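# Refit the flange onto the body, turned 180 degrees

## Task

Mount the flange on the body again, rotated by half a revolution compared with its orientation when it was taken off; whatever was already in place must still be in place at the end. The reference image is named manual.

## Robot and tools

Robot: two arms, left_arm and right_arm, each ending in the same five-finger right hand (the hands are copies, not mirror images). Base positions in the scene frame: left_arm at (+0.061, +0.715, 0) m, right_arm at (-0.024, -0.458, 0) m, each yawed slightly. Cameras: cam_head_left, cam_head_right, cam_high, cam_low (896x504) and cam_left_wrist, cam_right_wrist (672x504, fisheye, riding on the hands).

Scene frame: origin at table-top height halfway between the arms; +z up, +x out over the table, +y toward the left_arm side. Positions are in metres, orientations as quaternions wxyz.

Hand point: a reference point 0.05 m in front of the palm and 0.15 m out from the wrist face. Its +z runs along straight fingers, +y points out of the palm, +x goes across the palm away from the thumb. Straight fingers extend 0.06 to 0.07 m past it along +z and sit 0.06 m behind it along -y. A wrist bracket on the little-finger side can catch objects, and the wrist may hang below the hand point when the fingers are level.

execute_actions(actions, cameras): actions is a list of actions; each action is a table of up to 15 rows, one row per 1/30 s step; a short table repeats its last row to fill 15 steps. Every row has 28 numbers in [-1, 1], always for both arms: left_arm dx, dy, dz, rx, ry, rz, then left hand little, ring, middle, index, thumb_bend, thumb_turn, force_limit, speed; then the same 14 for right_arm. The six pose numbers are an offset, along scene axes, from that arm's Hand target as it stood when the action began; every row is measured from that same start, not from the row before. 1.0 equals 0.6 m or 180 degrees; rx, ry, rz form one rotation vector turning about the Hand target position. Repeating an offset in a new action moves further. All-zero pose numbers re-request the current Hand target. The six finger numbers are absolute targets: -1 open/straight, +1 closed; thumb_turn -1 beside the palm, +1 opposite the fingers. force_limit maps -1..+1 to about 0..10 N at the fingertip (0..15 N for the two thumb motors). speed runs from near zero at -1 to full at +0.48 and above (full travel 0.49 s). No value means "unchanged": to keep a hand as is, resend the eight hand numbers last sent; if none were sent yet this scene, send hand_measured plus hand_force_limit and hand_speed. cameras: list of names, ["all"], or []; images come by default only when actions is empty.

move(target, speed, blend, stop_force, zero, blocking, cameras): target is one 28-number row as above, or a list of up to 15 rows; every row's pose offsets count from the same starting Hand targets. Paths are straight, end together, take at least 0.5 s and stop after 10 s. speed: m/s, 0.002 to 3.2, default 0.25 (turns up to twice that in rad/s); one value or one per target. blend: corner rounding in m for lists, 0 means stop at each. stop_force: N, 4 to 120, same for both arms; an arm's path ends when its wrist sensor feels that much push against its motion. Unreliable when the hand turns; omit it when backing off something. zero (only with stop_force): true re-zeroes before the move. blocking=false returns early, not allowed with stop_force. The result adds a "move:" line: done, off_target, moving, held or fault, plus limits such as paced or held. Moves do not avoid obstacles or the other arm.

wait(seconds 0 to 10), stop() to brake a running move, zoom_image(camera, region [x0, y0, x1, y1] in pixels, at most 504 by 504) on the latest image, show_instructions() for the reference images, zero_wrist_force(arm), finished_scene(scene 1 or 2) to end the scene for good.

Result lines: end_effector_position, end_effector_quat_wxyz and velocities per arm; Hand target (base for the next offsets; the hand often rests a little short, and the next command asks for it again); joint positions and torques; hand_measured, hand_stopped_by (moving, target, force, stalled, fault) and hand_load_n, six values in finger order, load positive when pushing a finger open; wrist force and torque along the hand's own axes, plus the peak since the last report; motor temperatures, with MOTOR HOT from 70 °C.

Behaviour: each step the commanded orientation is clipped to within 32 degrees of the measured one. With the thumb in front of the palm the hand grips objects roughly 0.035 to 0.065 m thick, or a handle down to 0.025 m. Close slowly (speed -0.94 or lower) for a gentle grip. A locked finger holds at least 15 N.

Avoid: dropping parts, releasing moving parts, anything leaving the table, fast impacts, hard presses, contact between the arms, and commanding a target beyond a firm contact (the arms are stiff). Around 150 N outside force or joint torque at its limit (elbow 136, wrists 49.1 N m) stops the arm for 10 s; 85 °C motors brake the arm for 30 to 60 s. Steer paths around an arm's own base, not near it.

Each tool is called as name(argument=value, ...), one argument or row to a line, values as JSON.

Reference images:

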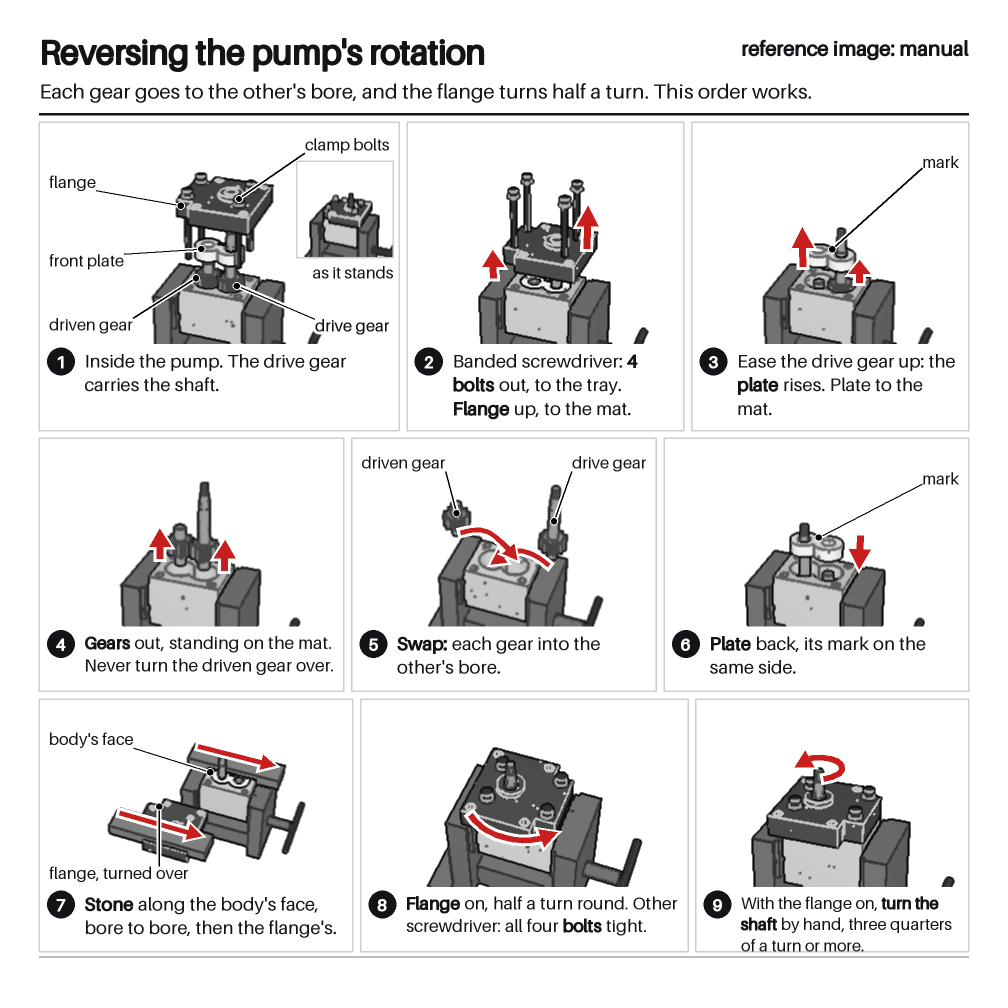

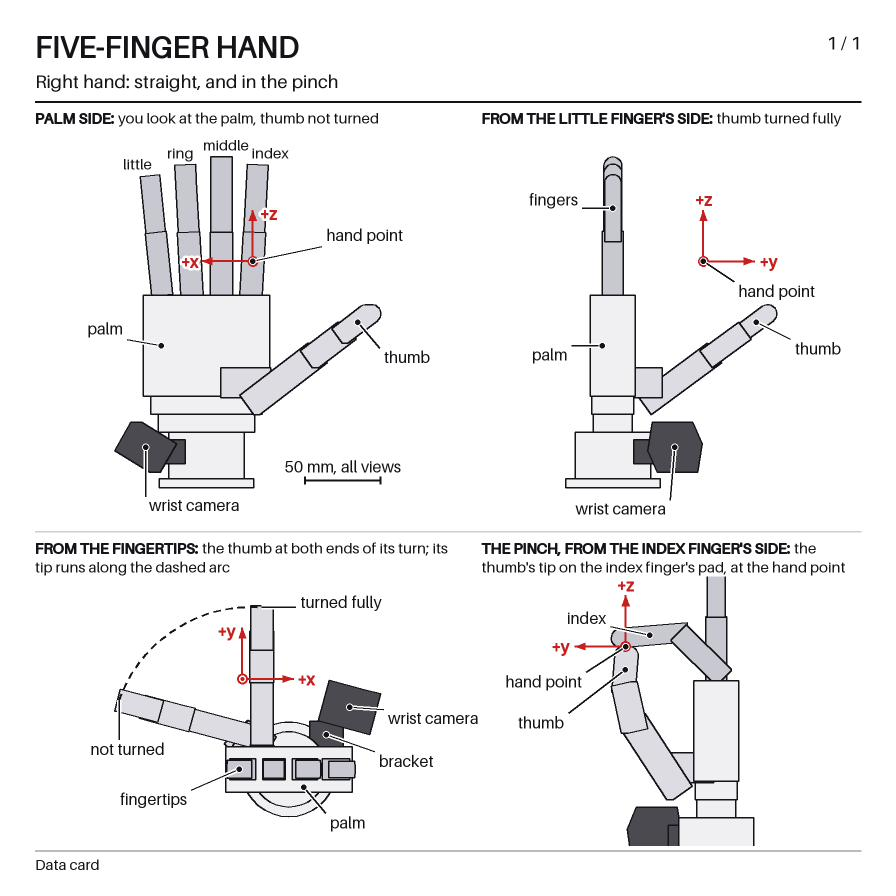

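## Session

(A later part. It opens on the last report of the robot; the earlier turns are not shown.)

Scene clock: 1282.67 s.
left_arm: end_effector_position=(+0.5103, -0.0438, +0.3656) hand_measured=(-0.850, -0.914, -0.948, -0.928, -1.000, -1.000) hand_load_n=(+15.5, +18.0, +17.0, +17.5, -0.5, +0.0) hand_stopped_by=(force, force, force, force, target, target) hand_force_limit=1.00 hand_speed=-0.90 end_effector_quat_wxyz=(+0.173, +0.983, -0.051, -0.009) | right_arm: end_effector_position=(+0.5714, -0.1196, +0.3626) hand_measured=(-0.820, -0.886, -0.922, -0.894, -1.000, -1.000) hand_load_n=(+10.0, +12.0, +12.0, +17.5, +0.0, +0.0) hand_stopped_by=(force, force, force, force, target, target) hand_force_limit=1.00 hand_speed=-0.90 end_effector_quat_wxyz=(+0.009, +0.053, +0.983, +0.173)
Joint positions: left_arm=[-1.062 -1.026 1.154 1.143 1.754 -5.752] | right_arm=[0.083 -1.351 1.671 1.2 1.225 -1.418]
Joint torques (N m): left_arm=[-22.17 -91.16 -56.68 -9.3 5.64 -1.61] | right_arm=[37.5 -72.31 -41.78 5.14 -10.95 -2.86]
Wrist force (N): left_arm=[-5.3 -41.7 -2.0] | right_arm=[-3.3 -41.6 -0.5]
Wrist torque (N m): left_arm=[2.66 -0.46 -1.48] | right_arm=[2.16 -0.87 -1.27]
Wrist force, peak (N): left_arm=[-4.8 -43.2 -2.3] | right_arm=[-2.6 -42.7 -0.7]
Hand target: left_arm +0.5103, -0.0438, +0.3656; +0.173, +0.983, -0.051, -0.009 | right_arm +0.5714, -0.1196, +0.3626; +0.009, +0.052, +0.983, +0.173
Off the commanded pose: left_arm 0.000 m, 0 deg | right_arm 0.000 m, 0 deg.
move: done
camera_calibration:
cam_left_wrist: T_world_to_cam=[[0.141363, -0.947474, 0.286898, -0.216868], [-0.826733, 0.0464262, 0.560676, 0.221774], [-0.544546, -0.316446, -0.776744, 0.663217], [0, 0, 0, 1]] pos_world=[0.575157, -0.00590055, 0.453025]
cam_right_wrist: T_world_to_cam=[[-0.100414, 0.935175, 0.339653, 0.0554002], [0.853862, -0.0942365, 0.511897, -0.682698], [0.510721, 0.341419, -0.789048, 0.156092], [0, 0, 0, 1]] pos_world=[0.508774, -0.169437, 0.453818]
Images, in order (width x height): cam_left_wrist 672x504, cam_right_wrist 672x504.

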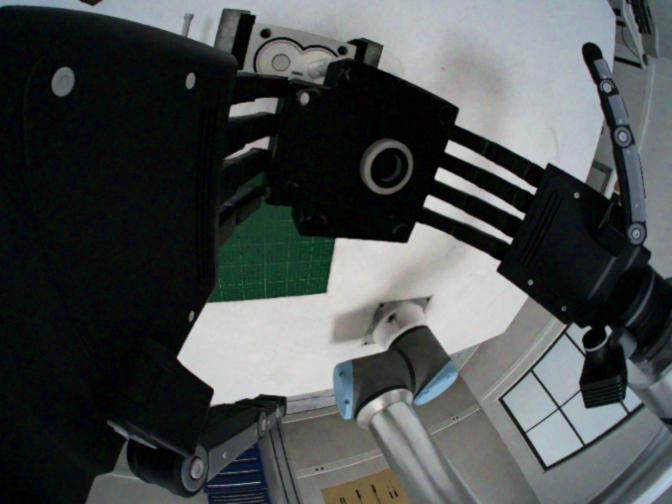

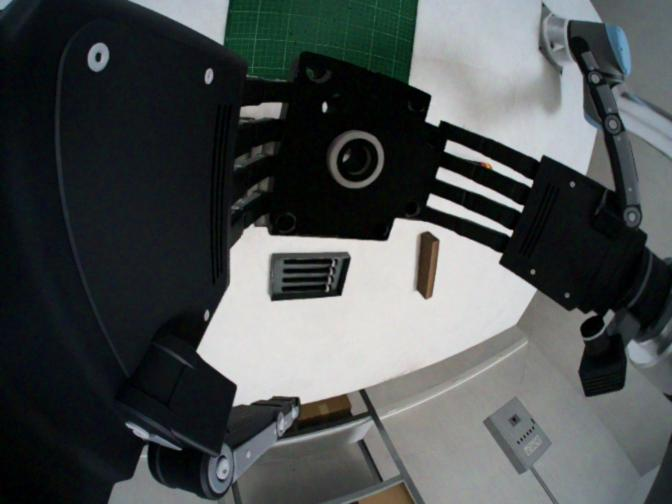

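zoom_image(
  camera="cam_left_wrist",
  region=[210, 0, 400, 150],
)

zoom_image(
  camera="cam_right_wrist",
  region=[300, 100, 420, 220],
)

Scaled by 2.653 from the camera's 672x504 image, which has a finer 960x720 frame.

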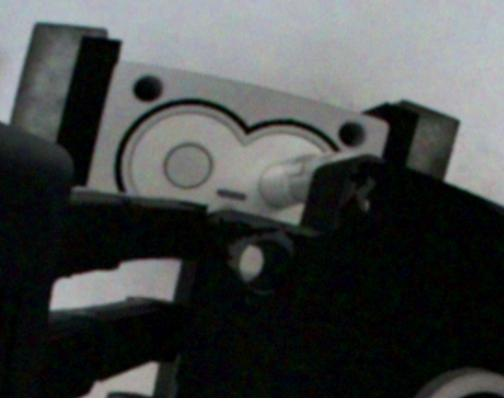

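Scaled by 4.200 from the camera's 672x504 image, which has a finer 960x720 frame.

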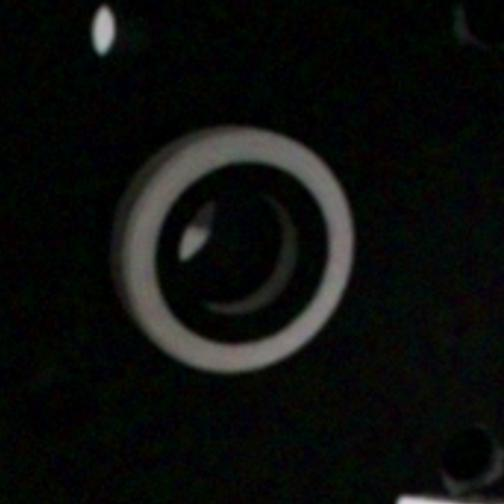

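move(
  target=[0.115,0.036,0,0,0,0,-0.5,-0.5,-0.5,-0.5,-1,-1,1.0,-0.9,0.115,0.036,0,0,0,0,-0.5,-0.5,-0.5,-0.5,-1,-1,1.0,-0.9],
  speed=0.04,
  cameras=["all"],
)

Scene clock: 1310.93 s.
left_arm: end_effector_position=(+0.5794, -0.0221, +0.3656) hand_measured=(-0.850, -0.914, -0.948, -0.928, -1.000, -1.000) hand_load_n=(+14.5, +18.5, +18.0, +19.0, +0.0, +0.0) hand_stopped_by=(force, force, force, force, target, target) hand_force_limit=1.00 hand_speed=-0.90 end_effector_quat_wxyz=(+0.173, +0.983, -0.051, -0.009) | right_arm: end_effector_position=(+0.6404, -0.0979, +0.3625) hand_measured=(-0.820, -0.886, -0.922, -0.894, -1.000, -1.000) hand_load_n=(+10.0, +12.0, +12.5, +18.0, +0.0, +0.0) hand_stopped_by=(force, force, force, force, target, target) hand_force_limit=1.00 hand_speed=-0.90 end_effector_quat_wxyz=(+0.009, +0.052, +0.983, +0.173)
Joint positions: left_arm=[-0.971 -0.97 1.069 1.19 1.78 -5.663] | right_arm=[0.114 -1.234 1.515 1.228 1.227 -1.386]
Joint torques (N m): left_arm=[-34.59 -99.31 -48.37 -11.82 6.82 -1.95] | right_arm=[23.86 -97.52 -37.19 4.22 -11.41 0.5]
Wrist force (N): left_arm=[-5.6 -43.5 -2.6] | right_arm=[-4.4 -42.6 -0.6]
Wrist torque (N m): left_arm=[2.73 -0.48 -1.49] | right_arm=[2.24 -0.81 -1.29]
Wrist force, peak (N): left_arm=[-5.6 -43.5 -2.6] | right_arm=[-4.1 -43.1 -0.8]
Hand target: left_arm +0.5793, -0.0222, +0.3656; +0.173, +0.983, -0.051, -0.009 | right_arm +0.6404, -0.0980, +0.3626; +0.009, +0.052, +0.983, +0.173
Off the commanded pose: left_arm 0.000 m, 0 deg | right_arm 0.000 m, 0 deg.
move: done
camera_calibration:
cam_left_wrist: T_world_to_cam=[[0.141466, -0.947479, 0.286828, -0.206111], [-0.826714, 0.0463087, 0.560713, 0.277868], [-0.544547, -0.316447, -0.776743, 0.707712], [0, 0, 0, 1]] pos_world=[0.644257, 0.0157995, 0.453025]
cam_right_wrist: T_world_to_cam=[[-0.100655, 0.935143, 0.339671, 0.042196], [0.854036, -0.0939264, 0.511664, -0.739469], [0.510383, 0.341593, -0.789192, 0.11365], [0, 0, 0, 1]] pos_world=[0.577776, -0.147737, 0.453718]

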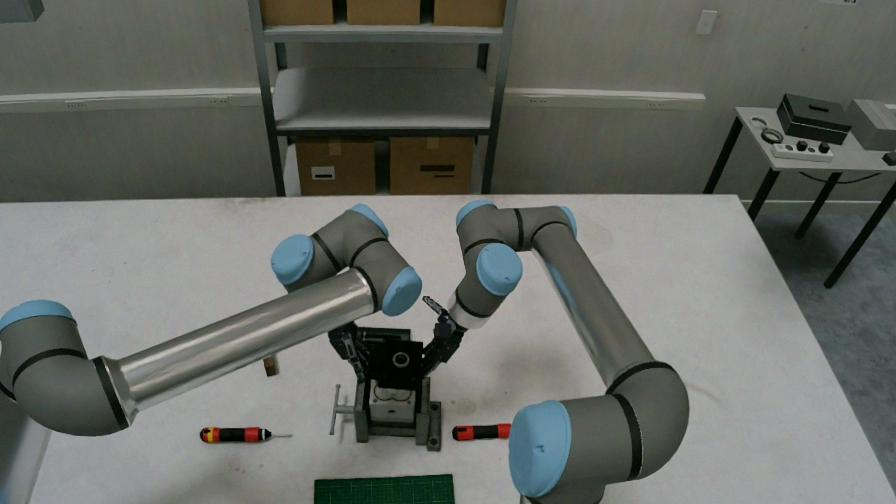

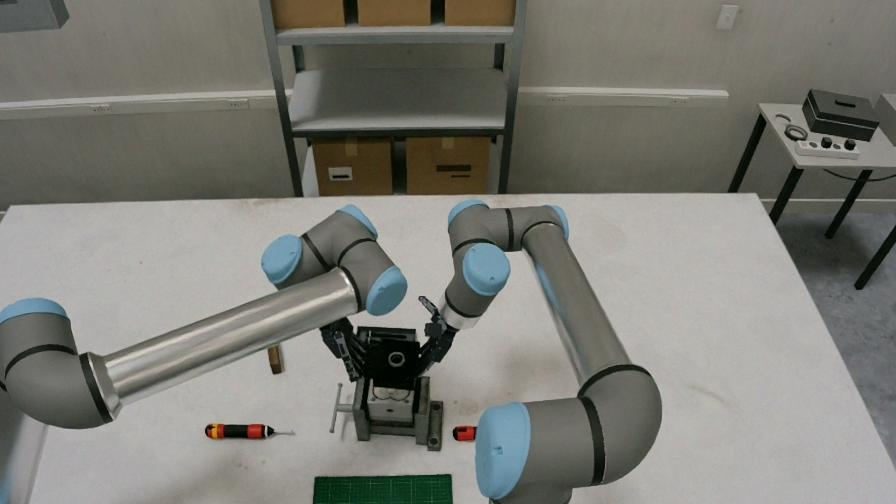

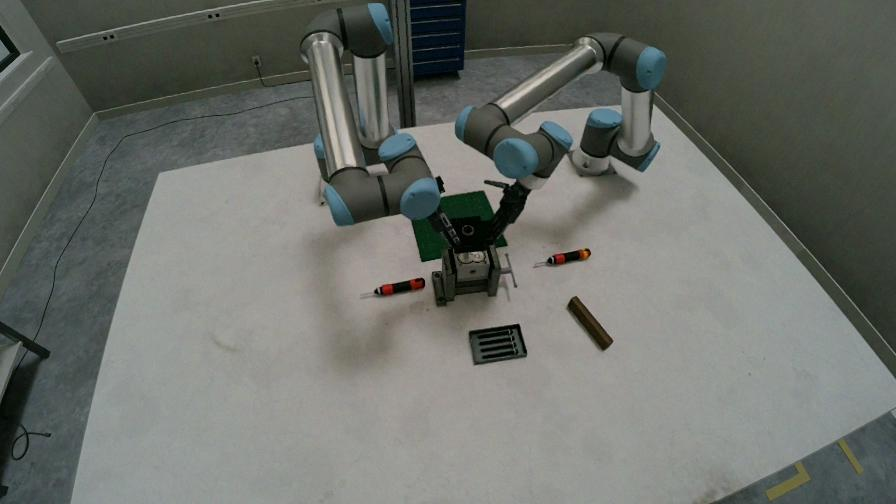

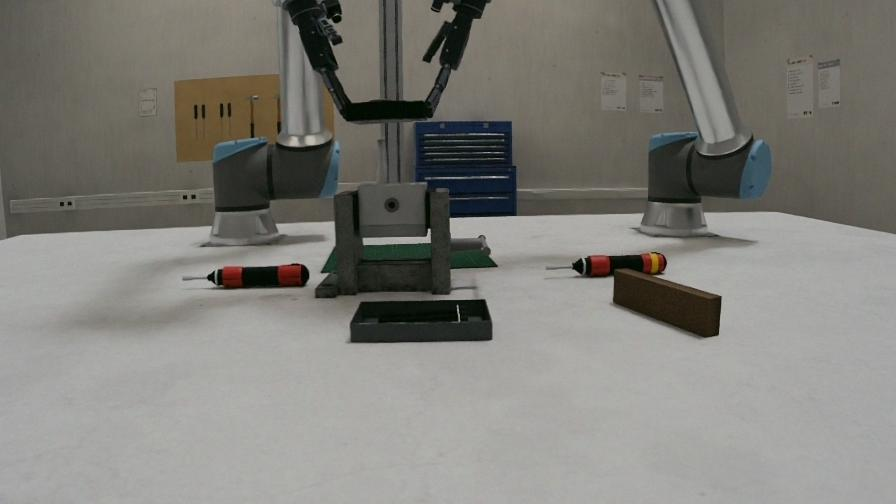

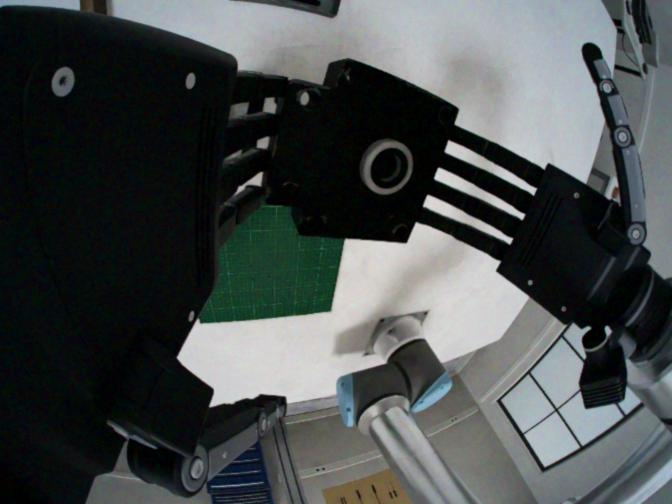

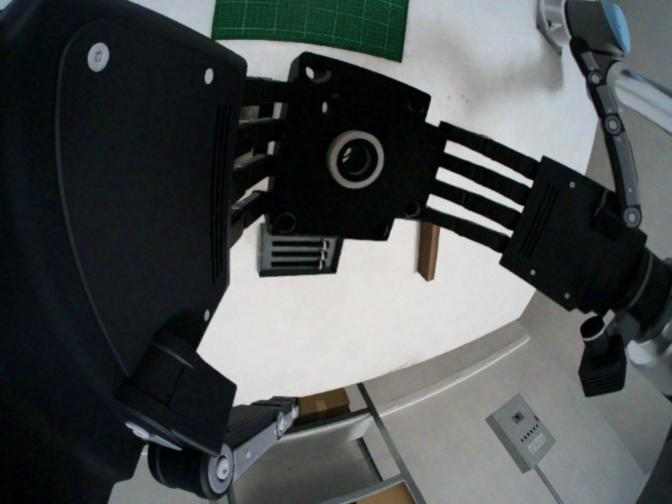

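zoom_image(
  camera="cam_low",
  region=[310, 70, 470, 250],
)

zoom_image(
  camera="cam_high",
  region=[420, 190, 540, 310],
)

zoom_image(
  camera="cam_head_left",
  region=[320, 300, 470, 450],
)

zoom_image(
  camera="cam_right_wrist",
  region=[300, 100, 420, 220],
)

Scaled by 2.800.

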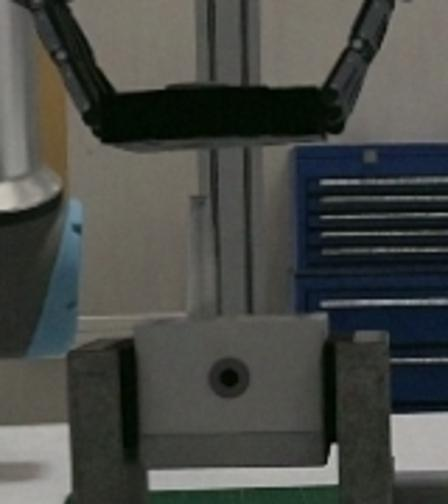

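Scaled by 4.200.

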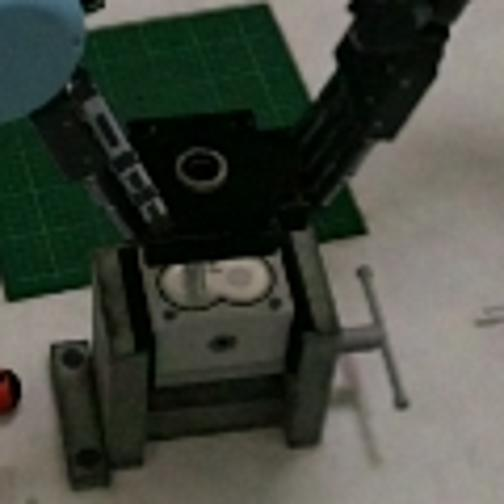

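Scaled by 3.360.

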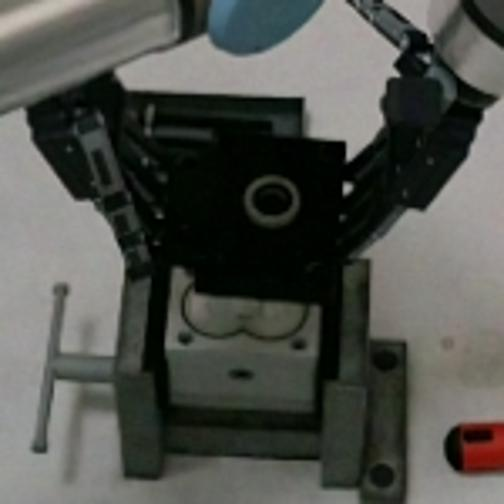

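Scaled by 4.200 from the camera's 672x504 image, which has a finer 960x720 frame.

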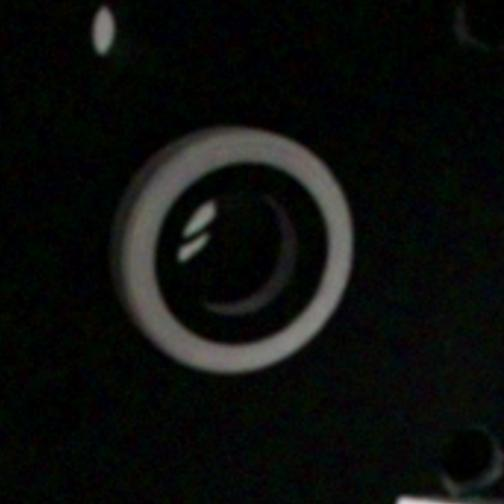

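move(
  target=[0,0,-0.035,0,0,0,-0.5,-0.5,-0.5,-0.5,-1,-1,1.0,-0.9,0,0,-0.035,0,0,0,-0.5,-0.5,-0.5,-0.5,-1,-1,1.0,-0.9],
  speed=0.03,
  cameras=["cam_low","cam_head_left","cam_head_right","cam_high","cam_left_wrist","cam_right_wrist"],
)

zoom_image(
  camera="cam_low",
  region=[340, 90, 440, 200],
)

zoom_image(
  camera="cam_head_left",
  region=[350, 320, 450, 420],
)

zoom_image(
  camera="cam_head_right",
  region=[350, 320, 450, 420],
)

zoom_image(
  camera="cam_high",
  region=[435, 200, 515, 280],
)

Scene clock: 1354.77 s.
left_arm: end_effector_position=(+0.5793, -0.0222, +0.3444) hand_measured=(-0.850, -0.914, -0.948, -0.928, -1.000, -1.000) hand_load_n=(+14.5, +18.0, +17.5, +18.5, +0.0, +0.0) hand_stopped_by=(force, force, force, force, target, target) hand_force_limit=1.00 hand_speed=-0.90 end_effector_quat_wxyz=(+0.173, +0.983, -0.051, -0.009) | right_arm: end_effector_position=(+0.6404, -0.0980, +0.3414) hand_measured=(-0.820, -0.886, -0.922, -0.894, -1.000, -1.000) hand_load_n=(+10.0, +12.0, +12.5, +18.0, +0.0, +0.0) hand_stopped_by=(force, force, force, force, target, target) hand_force_limit=1.00 hand_speed=-0.90 end_effector_quat_wxyz=(+0.009, +0.052, +0.983, +0.173)
Joint positions: left_arm=[-0.971 -0.966 1.1 1.155 1.78 -5.663] | right_arm=[0.113 -1.224 1.54 1.193 1.227 -1.386]
Joint torques (N m): left_arm=[-33.83 -95.72 -65.44 -6.73 2.84 -1.49] | right_arm=[14.08 -92.52 -47.89 7.39 -14.98 -3.85]
Wrist force (N): left_arm=[-4.8 -42.7 -2.1] | right_arm=[-3.6 -42.6 -0.1]
Wrist torque (N m): left_arm=[2.66 -0.46 -1.43] | right_arm=[2.10 -0.78 -1.28]
Wrist force, peak (N): left_arm=[-5.2 -43.6 -3.0] | right_arm=[-4.1 -43.4 -1.2]
Hand target: left_arm +0.5793, -0.0222, +0.3446; +0.173, +0.983, -0.051, -0.009 | right_arm +0.6404, -0.0980, +0.3416; +0.009, +0.052, +0.983, +0.173
Off the commanded pose: left_arm 0.000 m, 0 deg | right_arm 0.000 m, 0 deg.
move: done
camera_calibration:
cam_left_wrist: T_world_to_cam=[[0.141501, -0.947443, 0.286929, -0.200178], [-0.826766, 0.0463089, 0.560637, 0.289743], [-0.544459, -0.316554, -0.776761, 0.691112], [0, 0, 0, 1]] pos_world=[0.644157, 0.0156993, 0.431825]
cam_right_wrist: T_world_to_cam=[[-0.100728, 0.935145, 0.339642, 0.0495122], [0.853915, -0.093929, 0.511865, -0.7287], [0.510571, 0.341585, -0.789074, 0.0968713], [0, 0, 0, 1]] pos_world=[0.577776, -0.147837, 0.432618]

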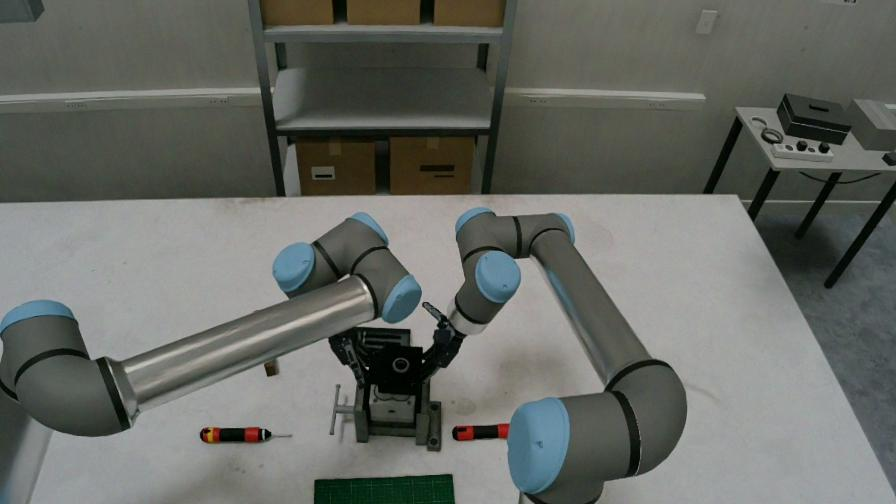

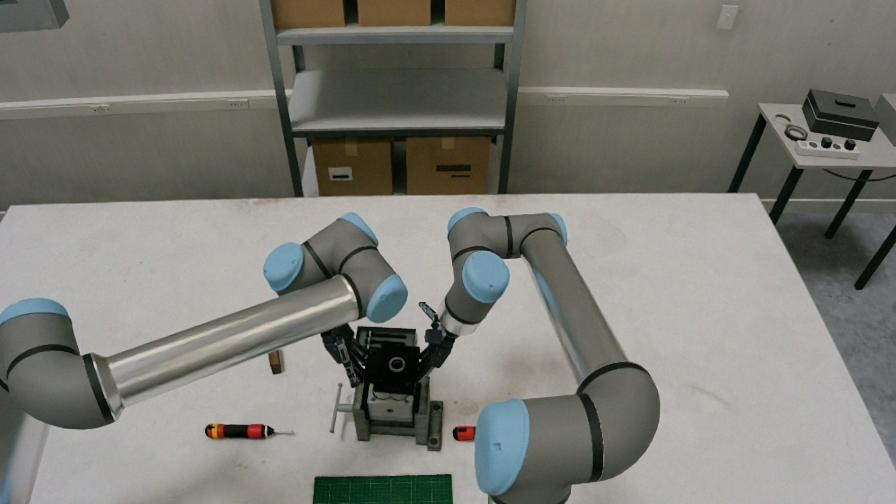

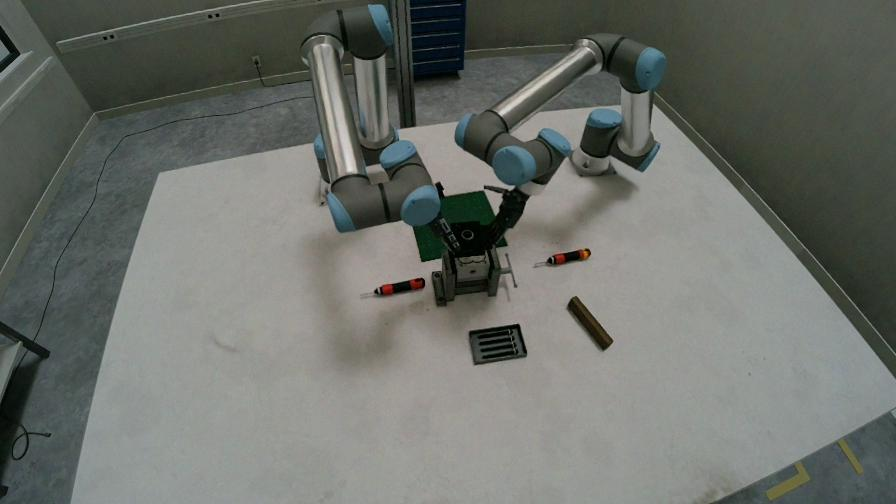

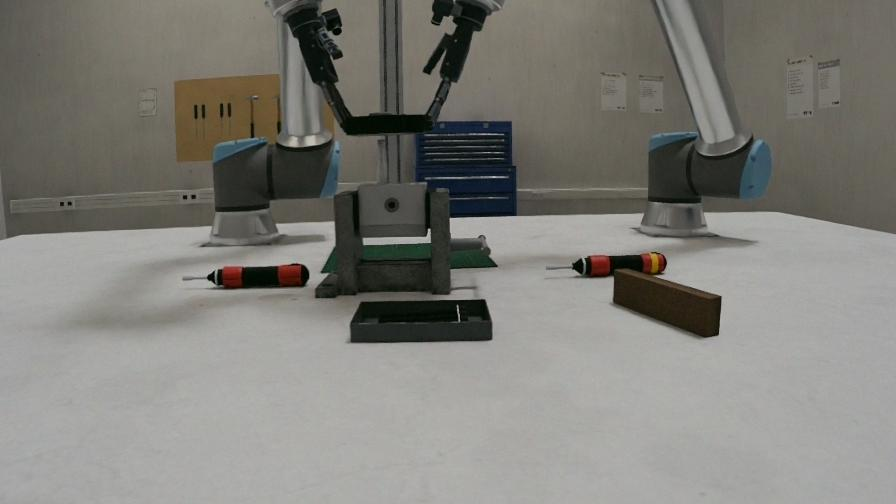

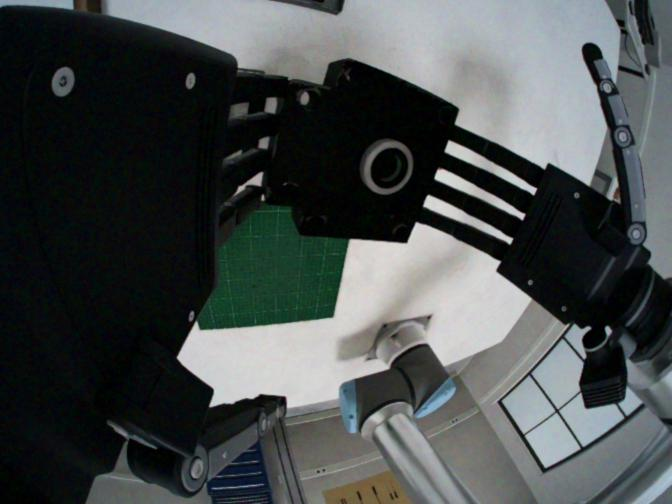

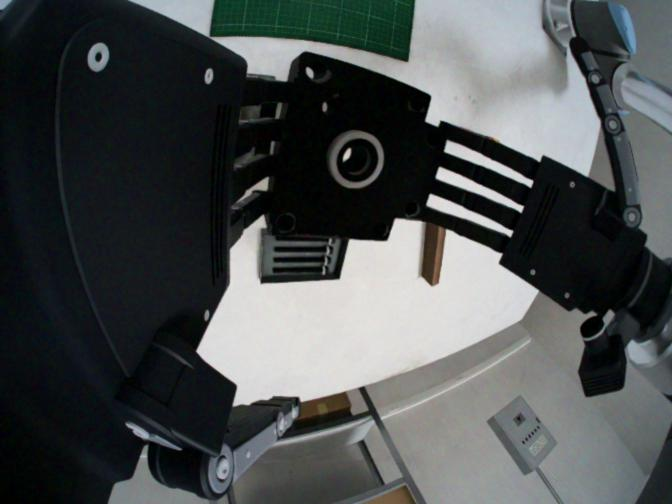

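Scaled by 4.582.

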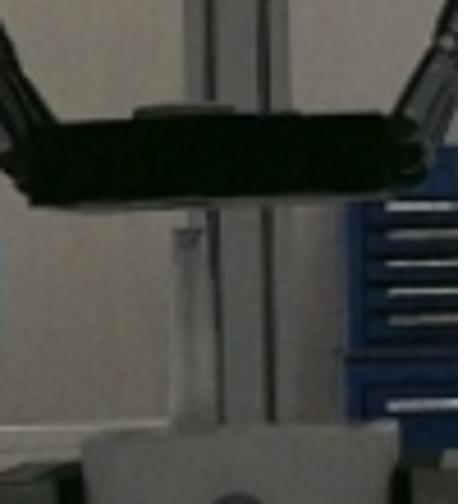

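Scaled by 5.040.

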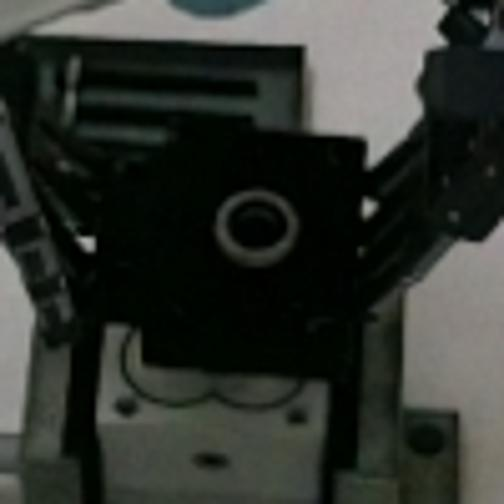

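Scaled by 5.040.

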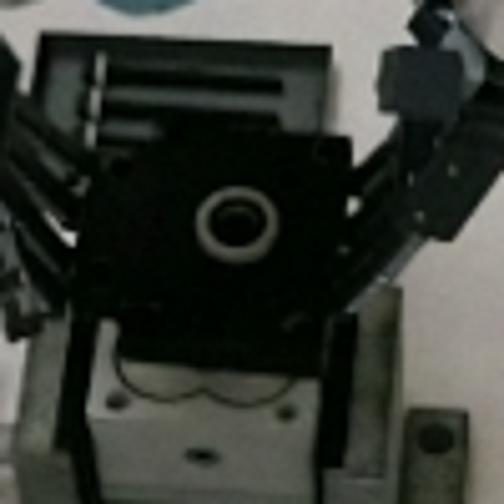

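Scaled by 6.300.

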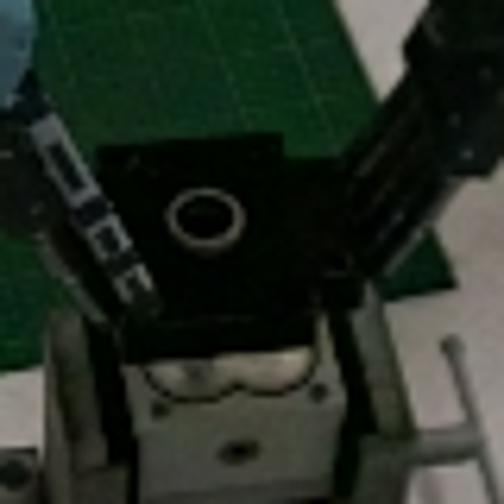

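move(
  target=[0,0,-0.02,0,0,0,-0.5,-0.5,-0.5,-0.5,-1,-1,1.0,-0.9,0,0,-0.02,0,0,0,-0.5,-0.5,-0.5,-0.5,-1,-1,1.0,-0.9],
  speed=0.015,
  stop_force=7,
  cameras=["cam_low","cam_right_wrist","cam_head_left"],
)

zoom_image(
  camera="cam_low",
  region=[340, 90, 440, 200],
)

zoom_image(
  camera="cam_right_wrist",
  region=[300, 100, 420, 220],
)

Scene clock: 1377.93 s.
left_arm: end_effector_position=(+0.5793, -0.0222, +0.3326) hand_measured=(-0.850, -0.914, -0.948, -0.928, -1.000, -1.000) hand_load_n=(+14.5, +18.0, +18.0, +18.0, +0.0, +0.0) hand_stopped_by=(force, force, force, force, target, target) hand_force_limit=1.00 hand_speed=-0.90 end_effector_quat_wxyz=(+0.173, +0.983, -0.051, -0.009) | right_arm: end_effector_position=(+0.6404, -0.0980, +0.3296) hand_measured=(-0.820, -0.886, -0.922, -0.894, -1.000, -1.000) hand_load_n=(+10.0, +12.0, +12.0, +17.5, +0.0, +0.0) hand_stopped_by=(force, force, force, force, target, target) hand_force_limit=1.00 hand_speed=-0.90 end_effector_quat_wxyz=(+0.009, +0.052, +0.983, +0.173)
Joint positions: left_arm=[-0.971 -0.962 1.116 1.136 1.78 -5.663] | right_arm=[0.113 -1.218 1.554 1.174 1.227 -1.386]
Joint torques (N m): left_arm=[-33.44 -101.97 -65.51 -6.53 2.68 -1.66] | right_arm=[16.6 -98.22 -48.11 7.38 -14.94 0.61]
Wrist force (N): left_arm=[-4.5 -42.2 -2.3] | right_arm=[-3.7 -42.0 -0.5]
Wrist torque (N m): left_arm=[2.63 -0.48 -1.40] | right_arm=[2.11 -0.72 -1.26]
Wrist force, peak (N): left_arm=[-4.6 -42.8 -2.3] | right_arm=[-3.8 -42.8 -0.4]
Hand target: left_arm +0.5793, -0.0222, +0.3326; +0.173, +0.983, -0.051, -0.009 | right_arm +0.6404, -0.0980, +0.3296; +0.009, +0.052, +0.983, +0.173
Off the commanded pose: left_arm 0.000 m, 0 deg | right_arm 0.000 m, 0 deg.
move: done
camera_calibration:
cam_right_wrist: T_world_to_cam=[[-0.100728, 0.935145, 0.339642, 0.0535199], [0.853915, -0.093929, 0.511865, -0.72266], [0.510571, 0.341585, -0.789074, 0.0875602], [0, 0, 0, 1]] pos_world=[0.577776, -0.147837, 0.420818]
Images, in order (width x height): cam_head_left 896x504, cam_low 896x504, cam_right_wrist 672x504.

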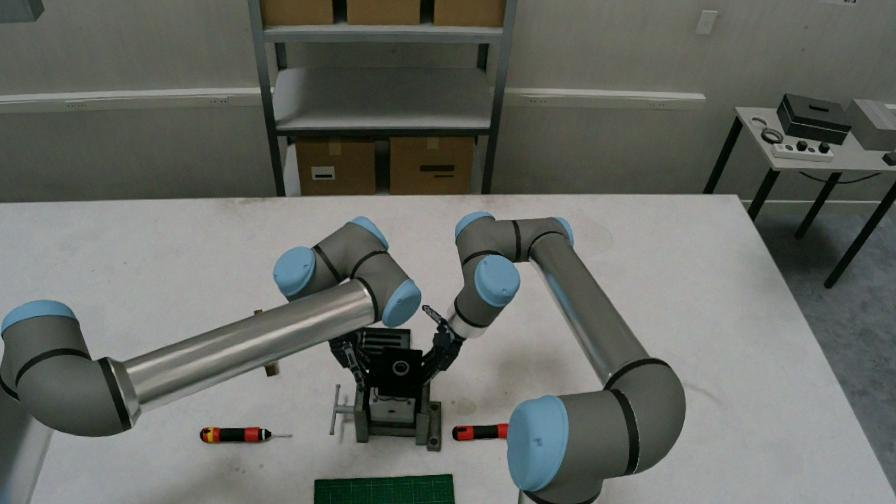

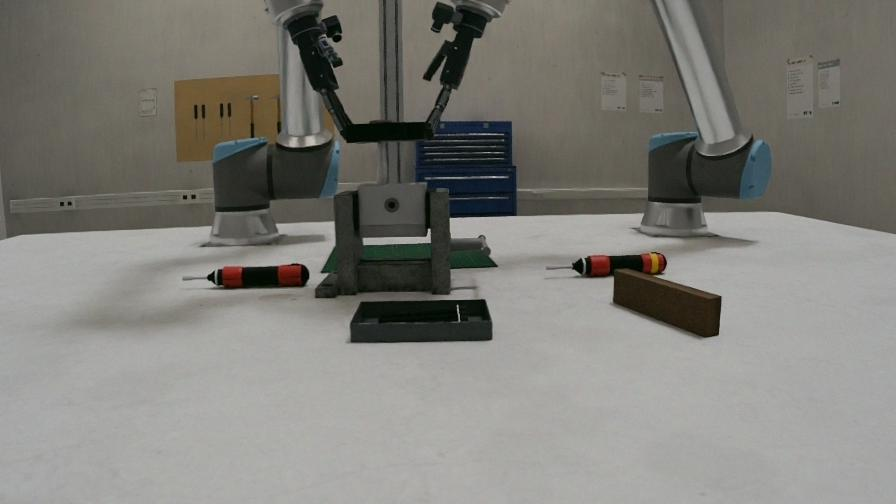

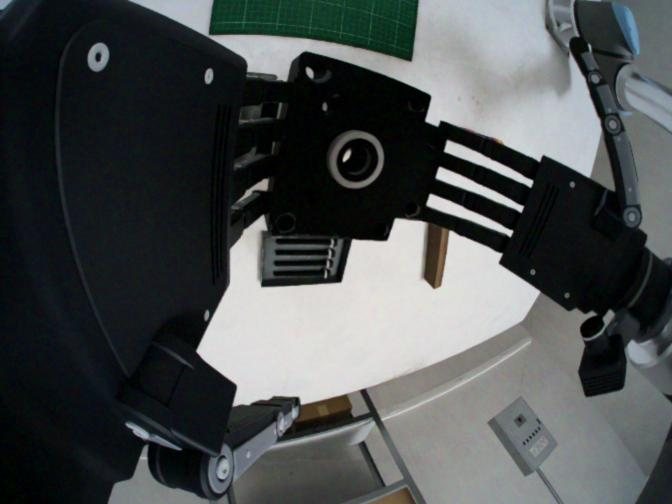

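Scaled by 4.582.

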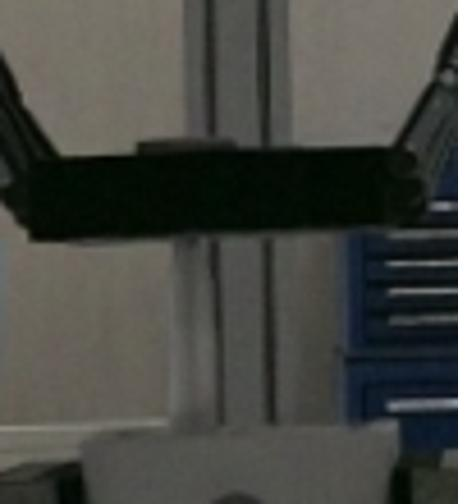

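Scaled by 4.200 from the camera's 672x504 image, which has a finer 960x720 frame.

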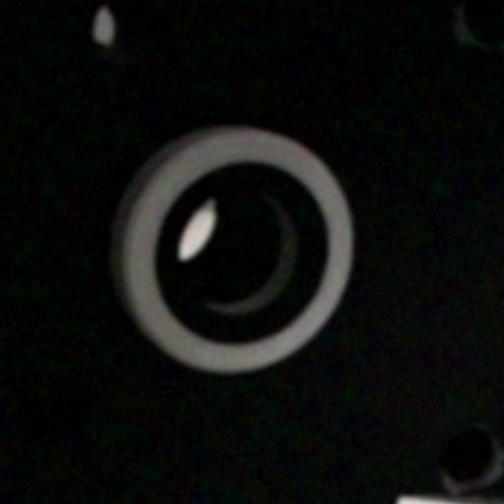

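move(
  target=[0,0,-0.02,0,0,0,-0.5,-0.5,-0.5,-0.5,-1,-1,1.0,-0.9,0,0,-0.02,0,0,0,-0.5,-0.5,-0.5,-0.5,-1,-1,1.0,-0.9],
  speed=0.015,
  stop_force=7,
  cameras=["cam_low","cam_right_wrist","cam_left_wrist"],
)

zoom_image(
  camera="cam_low",
  region=[340, 90, 440, 200],
)

zoom_image(
  camera="cam_right_wrist",
  region=[300, 100, 420, 220],
)

Scene clock: 1385.37 s.
left_arm: end_effector_position=(+0.5793, -0.0222, +0.3206) hand_measured=(-0.850, -0.914, -0.948, -0.928, -1.000, -1.000) hand_load_n=(+14.5, +17.5, +17.5, +17.5, +0.0, -0.5) hand_stopped_by=(force, force, force, force, target, target) hand_force_limit=1.00 hand_speed=-0.90 end_effector_quat_wxyz=(+0.173, +0.983, -0.051, -0.009) | right_arm: end_effector_position=(+0.6404, -0.0980, +0.3176) hand_measured=(-0.820, -0.886, -0.922, -0.894, -1.000, -1.000) hand_load_n=(+10.0, +11.5, +12.0, +17.5, +0.0, +0.0) hand_stopped_by=(force, force, force, force, target, target) hand_force_limit=1.00 hand_speed=-0.90 end_effector_quat_wxyz=(+0.009, +0.052, +0.983, +0.173)
Joint positions: left_arm=[-0.971 -0.959 1.131 1.117 1.78 -5.663] | right_arm=[0.113 -1.211 1.567 1.154 1.227 -1.386]
Joint torques (N m): left_arm=[-32.29 -101.05 -64.51 -6.1 2.78 -0.85] | right_arm=[18.91 -97.66 -48.09 7.47 -14.73 2.64]
Wrist force (N): left_arm=[-4.8 -41.7 -1.8] | right_arm=[-3.0 -41.7 0.0]
Wrist torque (N m): left_arm=[2.56 -0.49 -1.41] | right_arm=[2.06 -0.73 -1.23]
Wrist force, peak (N): left_arm=[-5.0 -42.5 -2.1] | right_arm=[-3.7 -42.4 0.1]
Hand target: left_arm +0.5793, -0.0222, +0.3206; +0.173, +0.983, -0.051, -0.009 | right_arm +0.6404, -0.0980, +0.3176; +0.009, +0.052, +0.983, +0.173
Off the commanded pose: left_arm 0.000 m, 0 deg | right_arm 0.000 m, 0 deg.
move: done
camera_calibration:
cam_left_wrist: T_world_to_cam=[[0.141501, -0.947443, 0.286929, -0.193349], [-0.826766, 0.0463089, 0.560637, 0.303087], [-0.544459, -0.316554, -0.776761, 0.672625], [0, 0, 0, 1]] pos_world=[0.644157, 0.0156993, 0.408025]
cam_right_wrist: T_world_to_cam=[[-0.100728, 0.935145, 0.339642, 0.0575956], [0.853915, -0.093929, 0.511865, -0.716518], [0.510571, 0.341585, -0.789074, 0.0780913], [0, 0, 0, 1]] pos_world=[0.577776, -0.147837, 0.408818]
Images, in order (width x height): cam_low 896x504, cam_left_wrist 672x504, cam_right_wrist 672x504.

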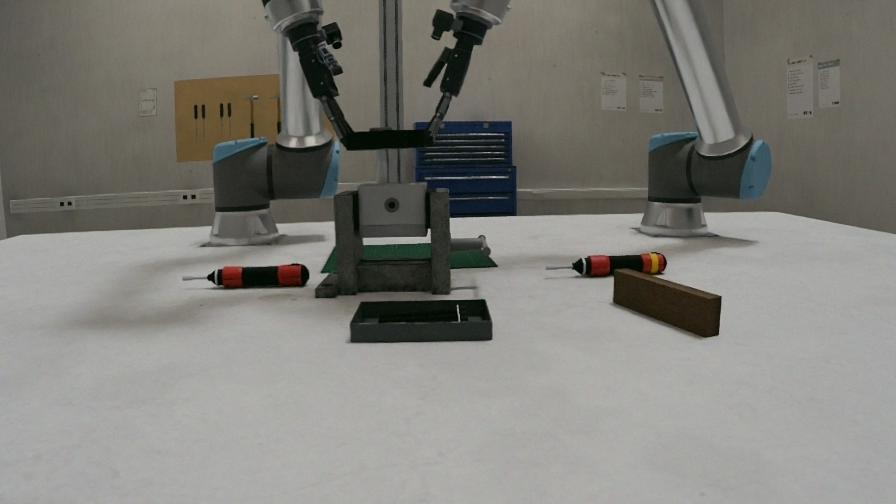

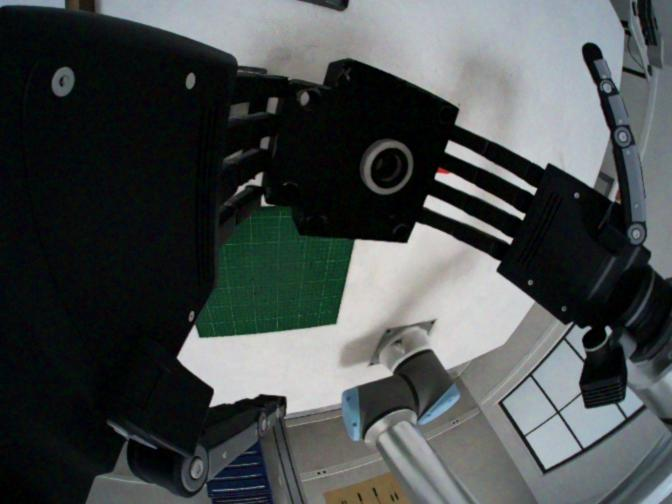

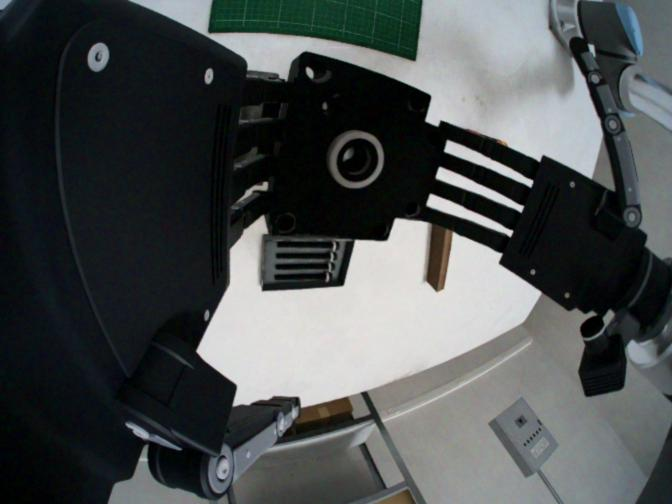

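Scaled by 4.582.

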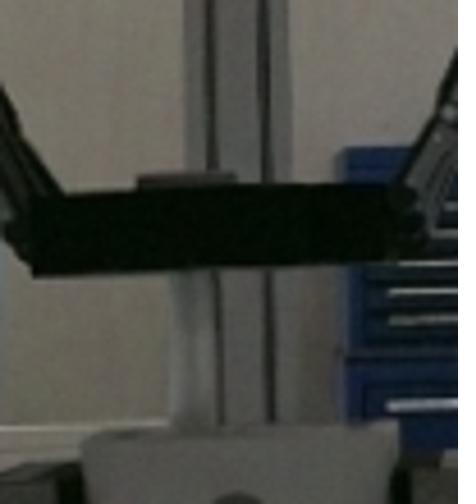

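Scaled by 4.200 from the camera's 672x504 image, which has a finer 960x720 frame.

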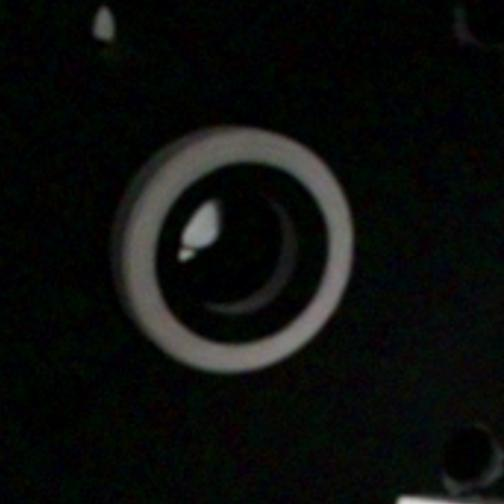

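zoom_image(
  camera="cam_left_wrist",
  region=[330, 110, 440, 220],
)

zoom_image(
  camera="cam_right_wrist",
  region=[325, 130, 385, 190],
)

Scaled by 4.582 from the camera's 672x504 image, which has a finer 960x720 frame.

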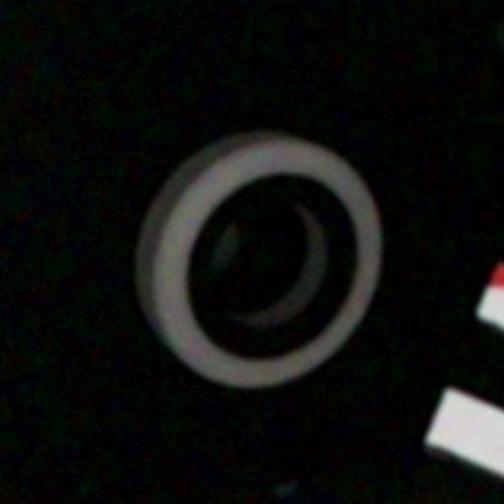

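Scaled by 8.400 from the camera's 672x504 image, which has a finer 960x720 frame.

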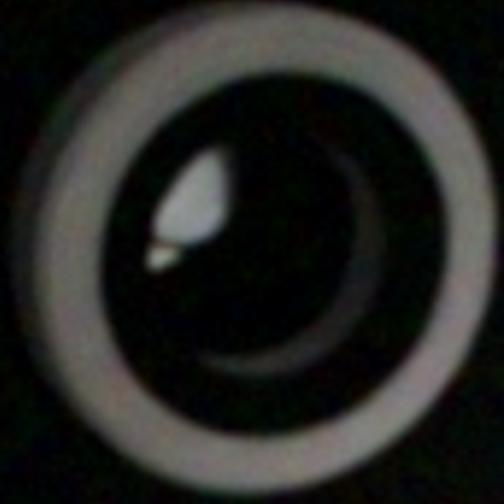

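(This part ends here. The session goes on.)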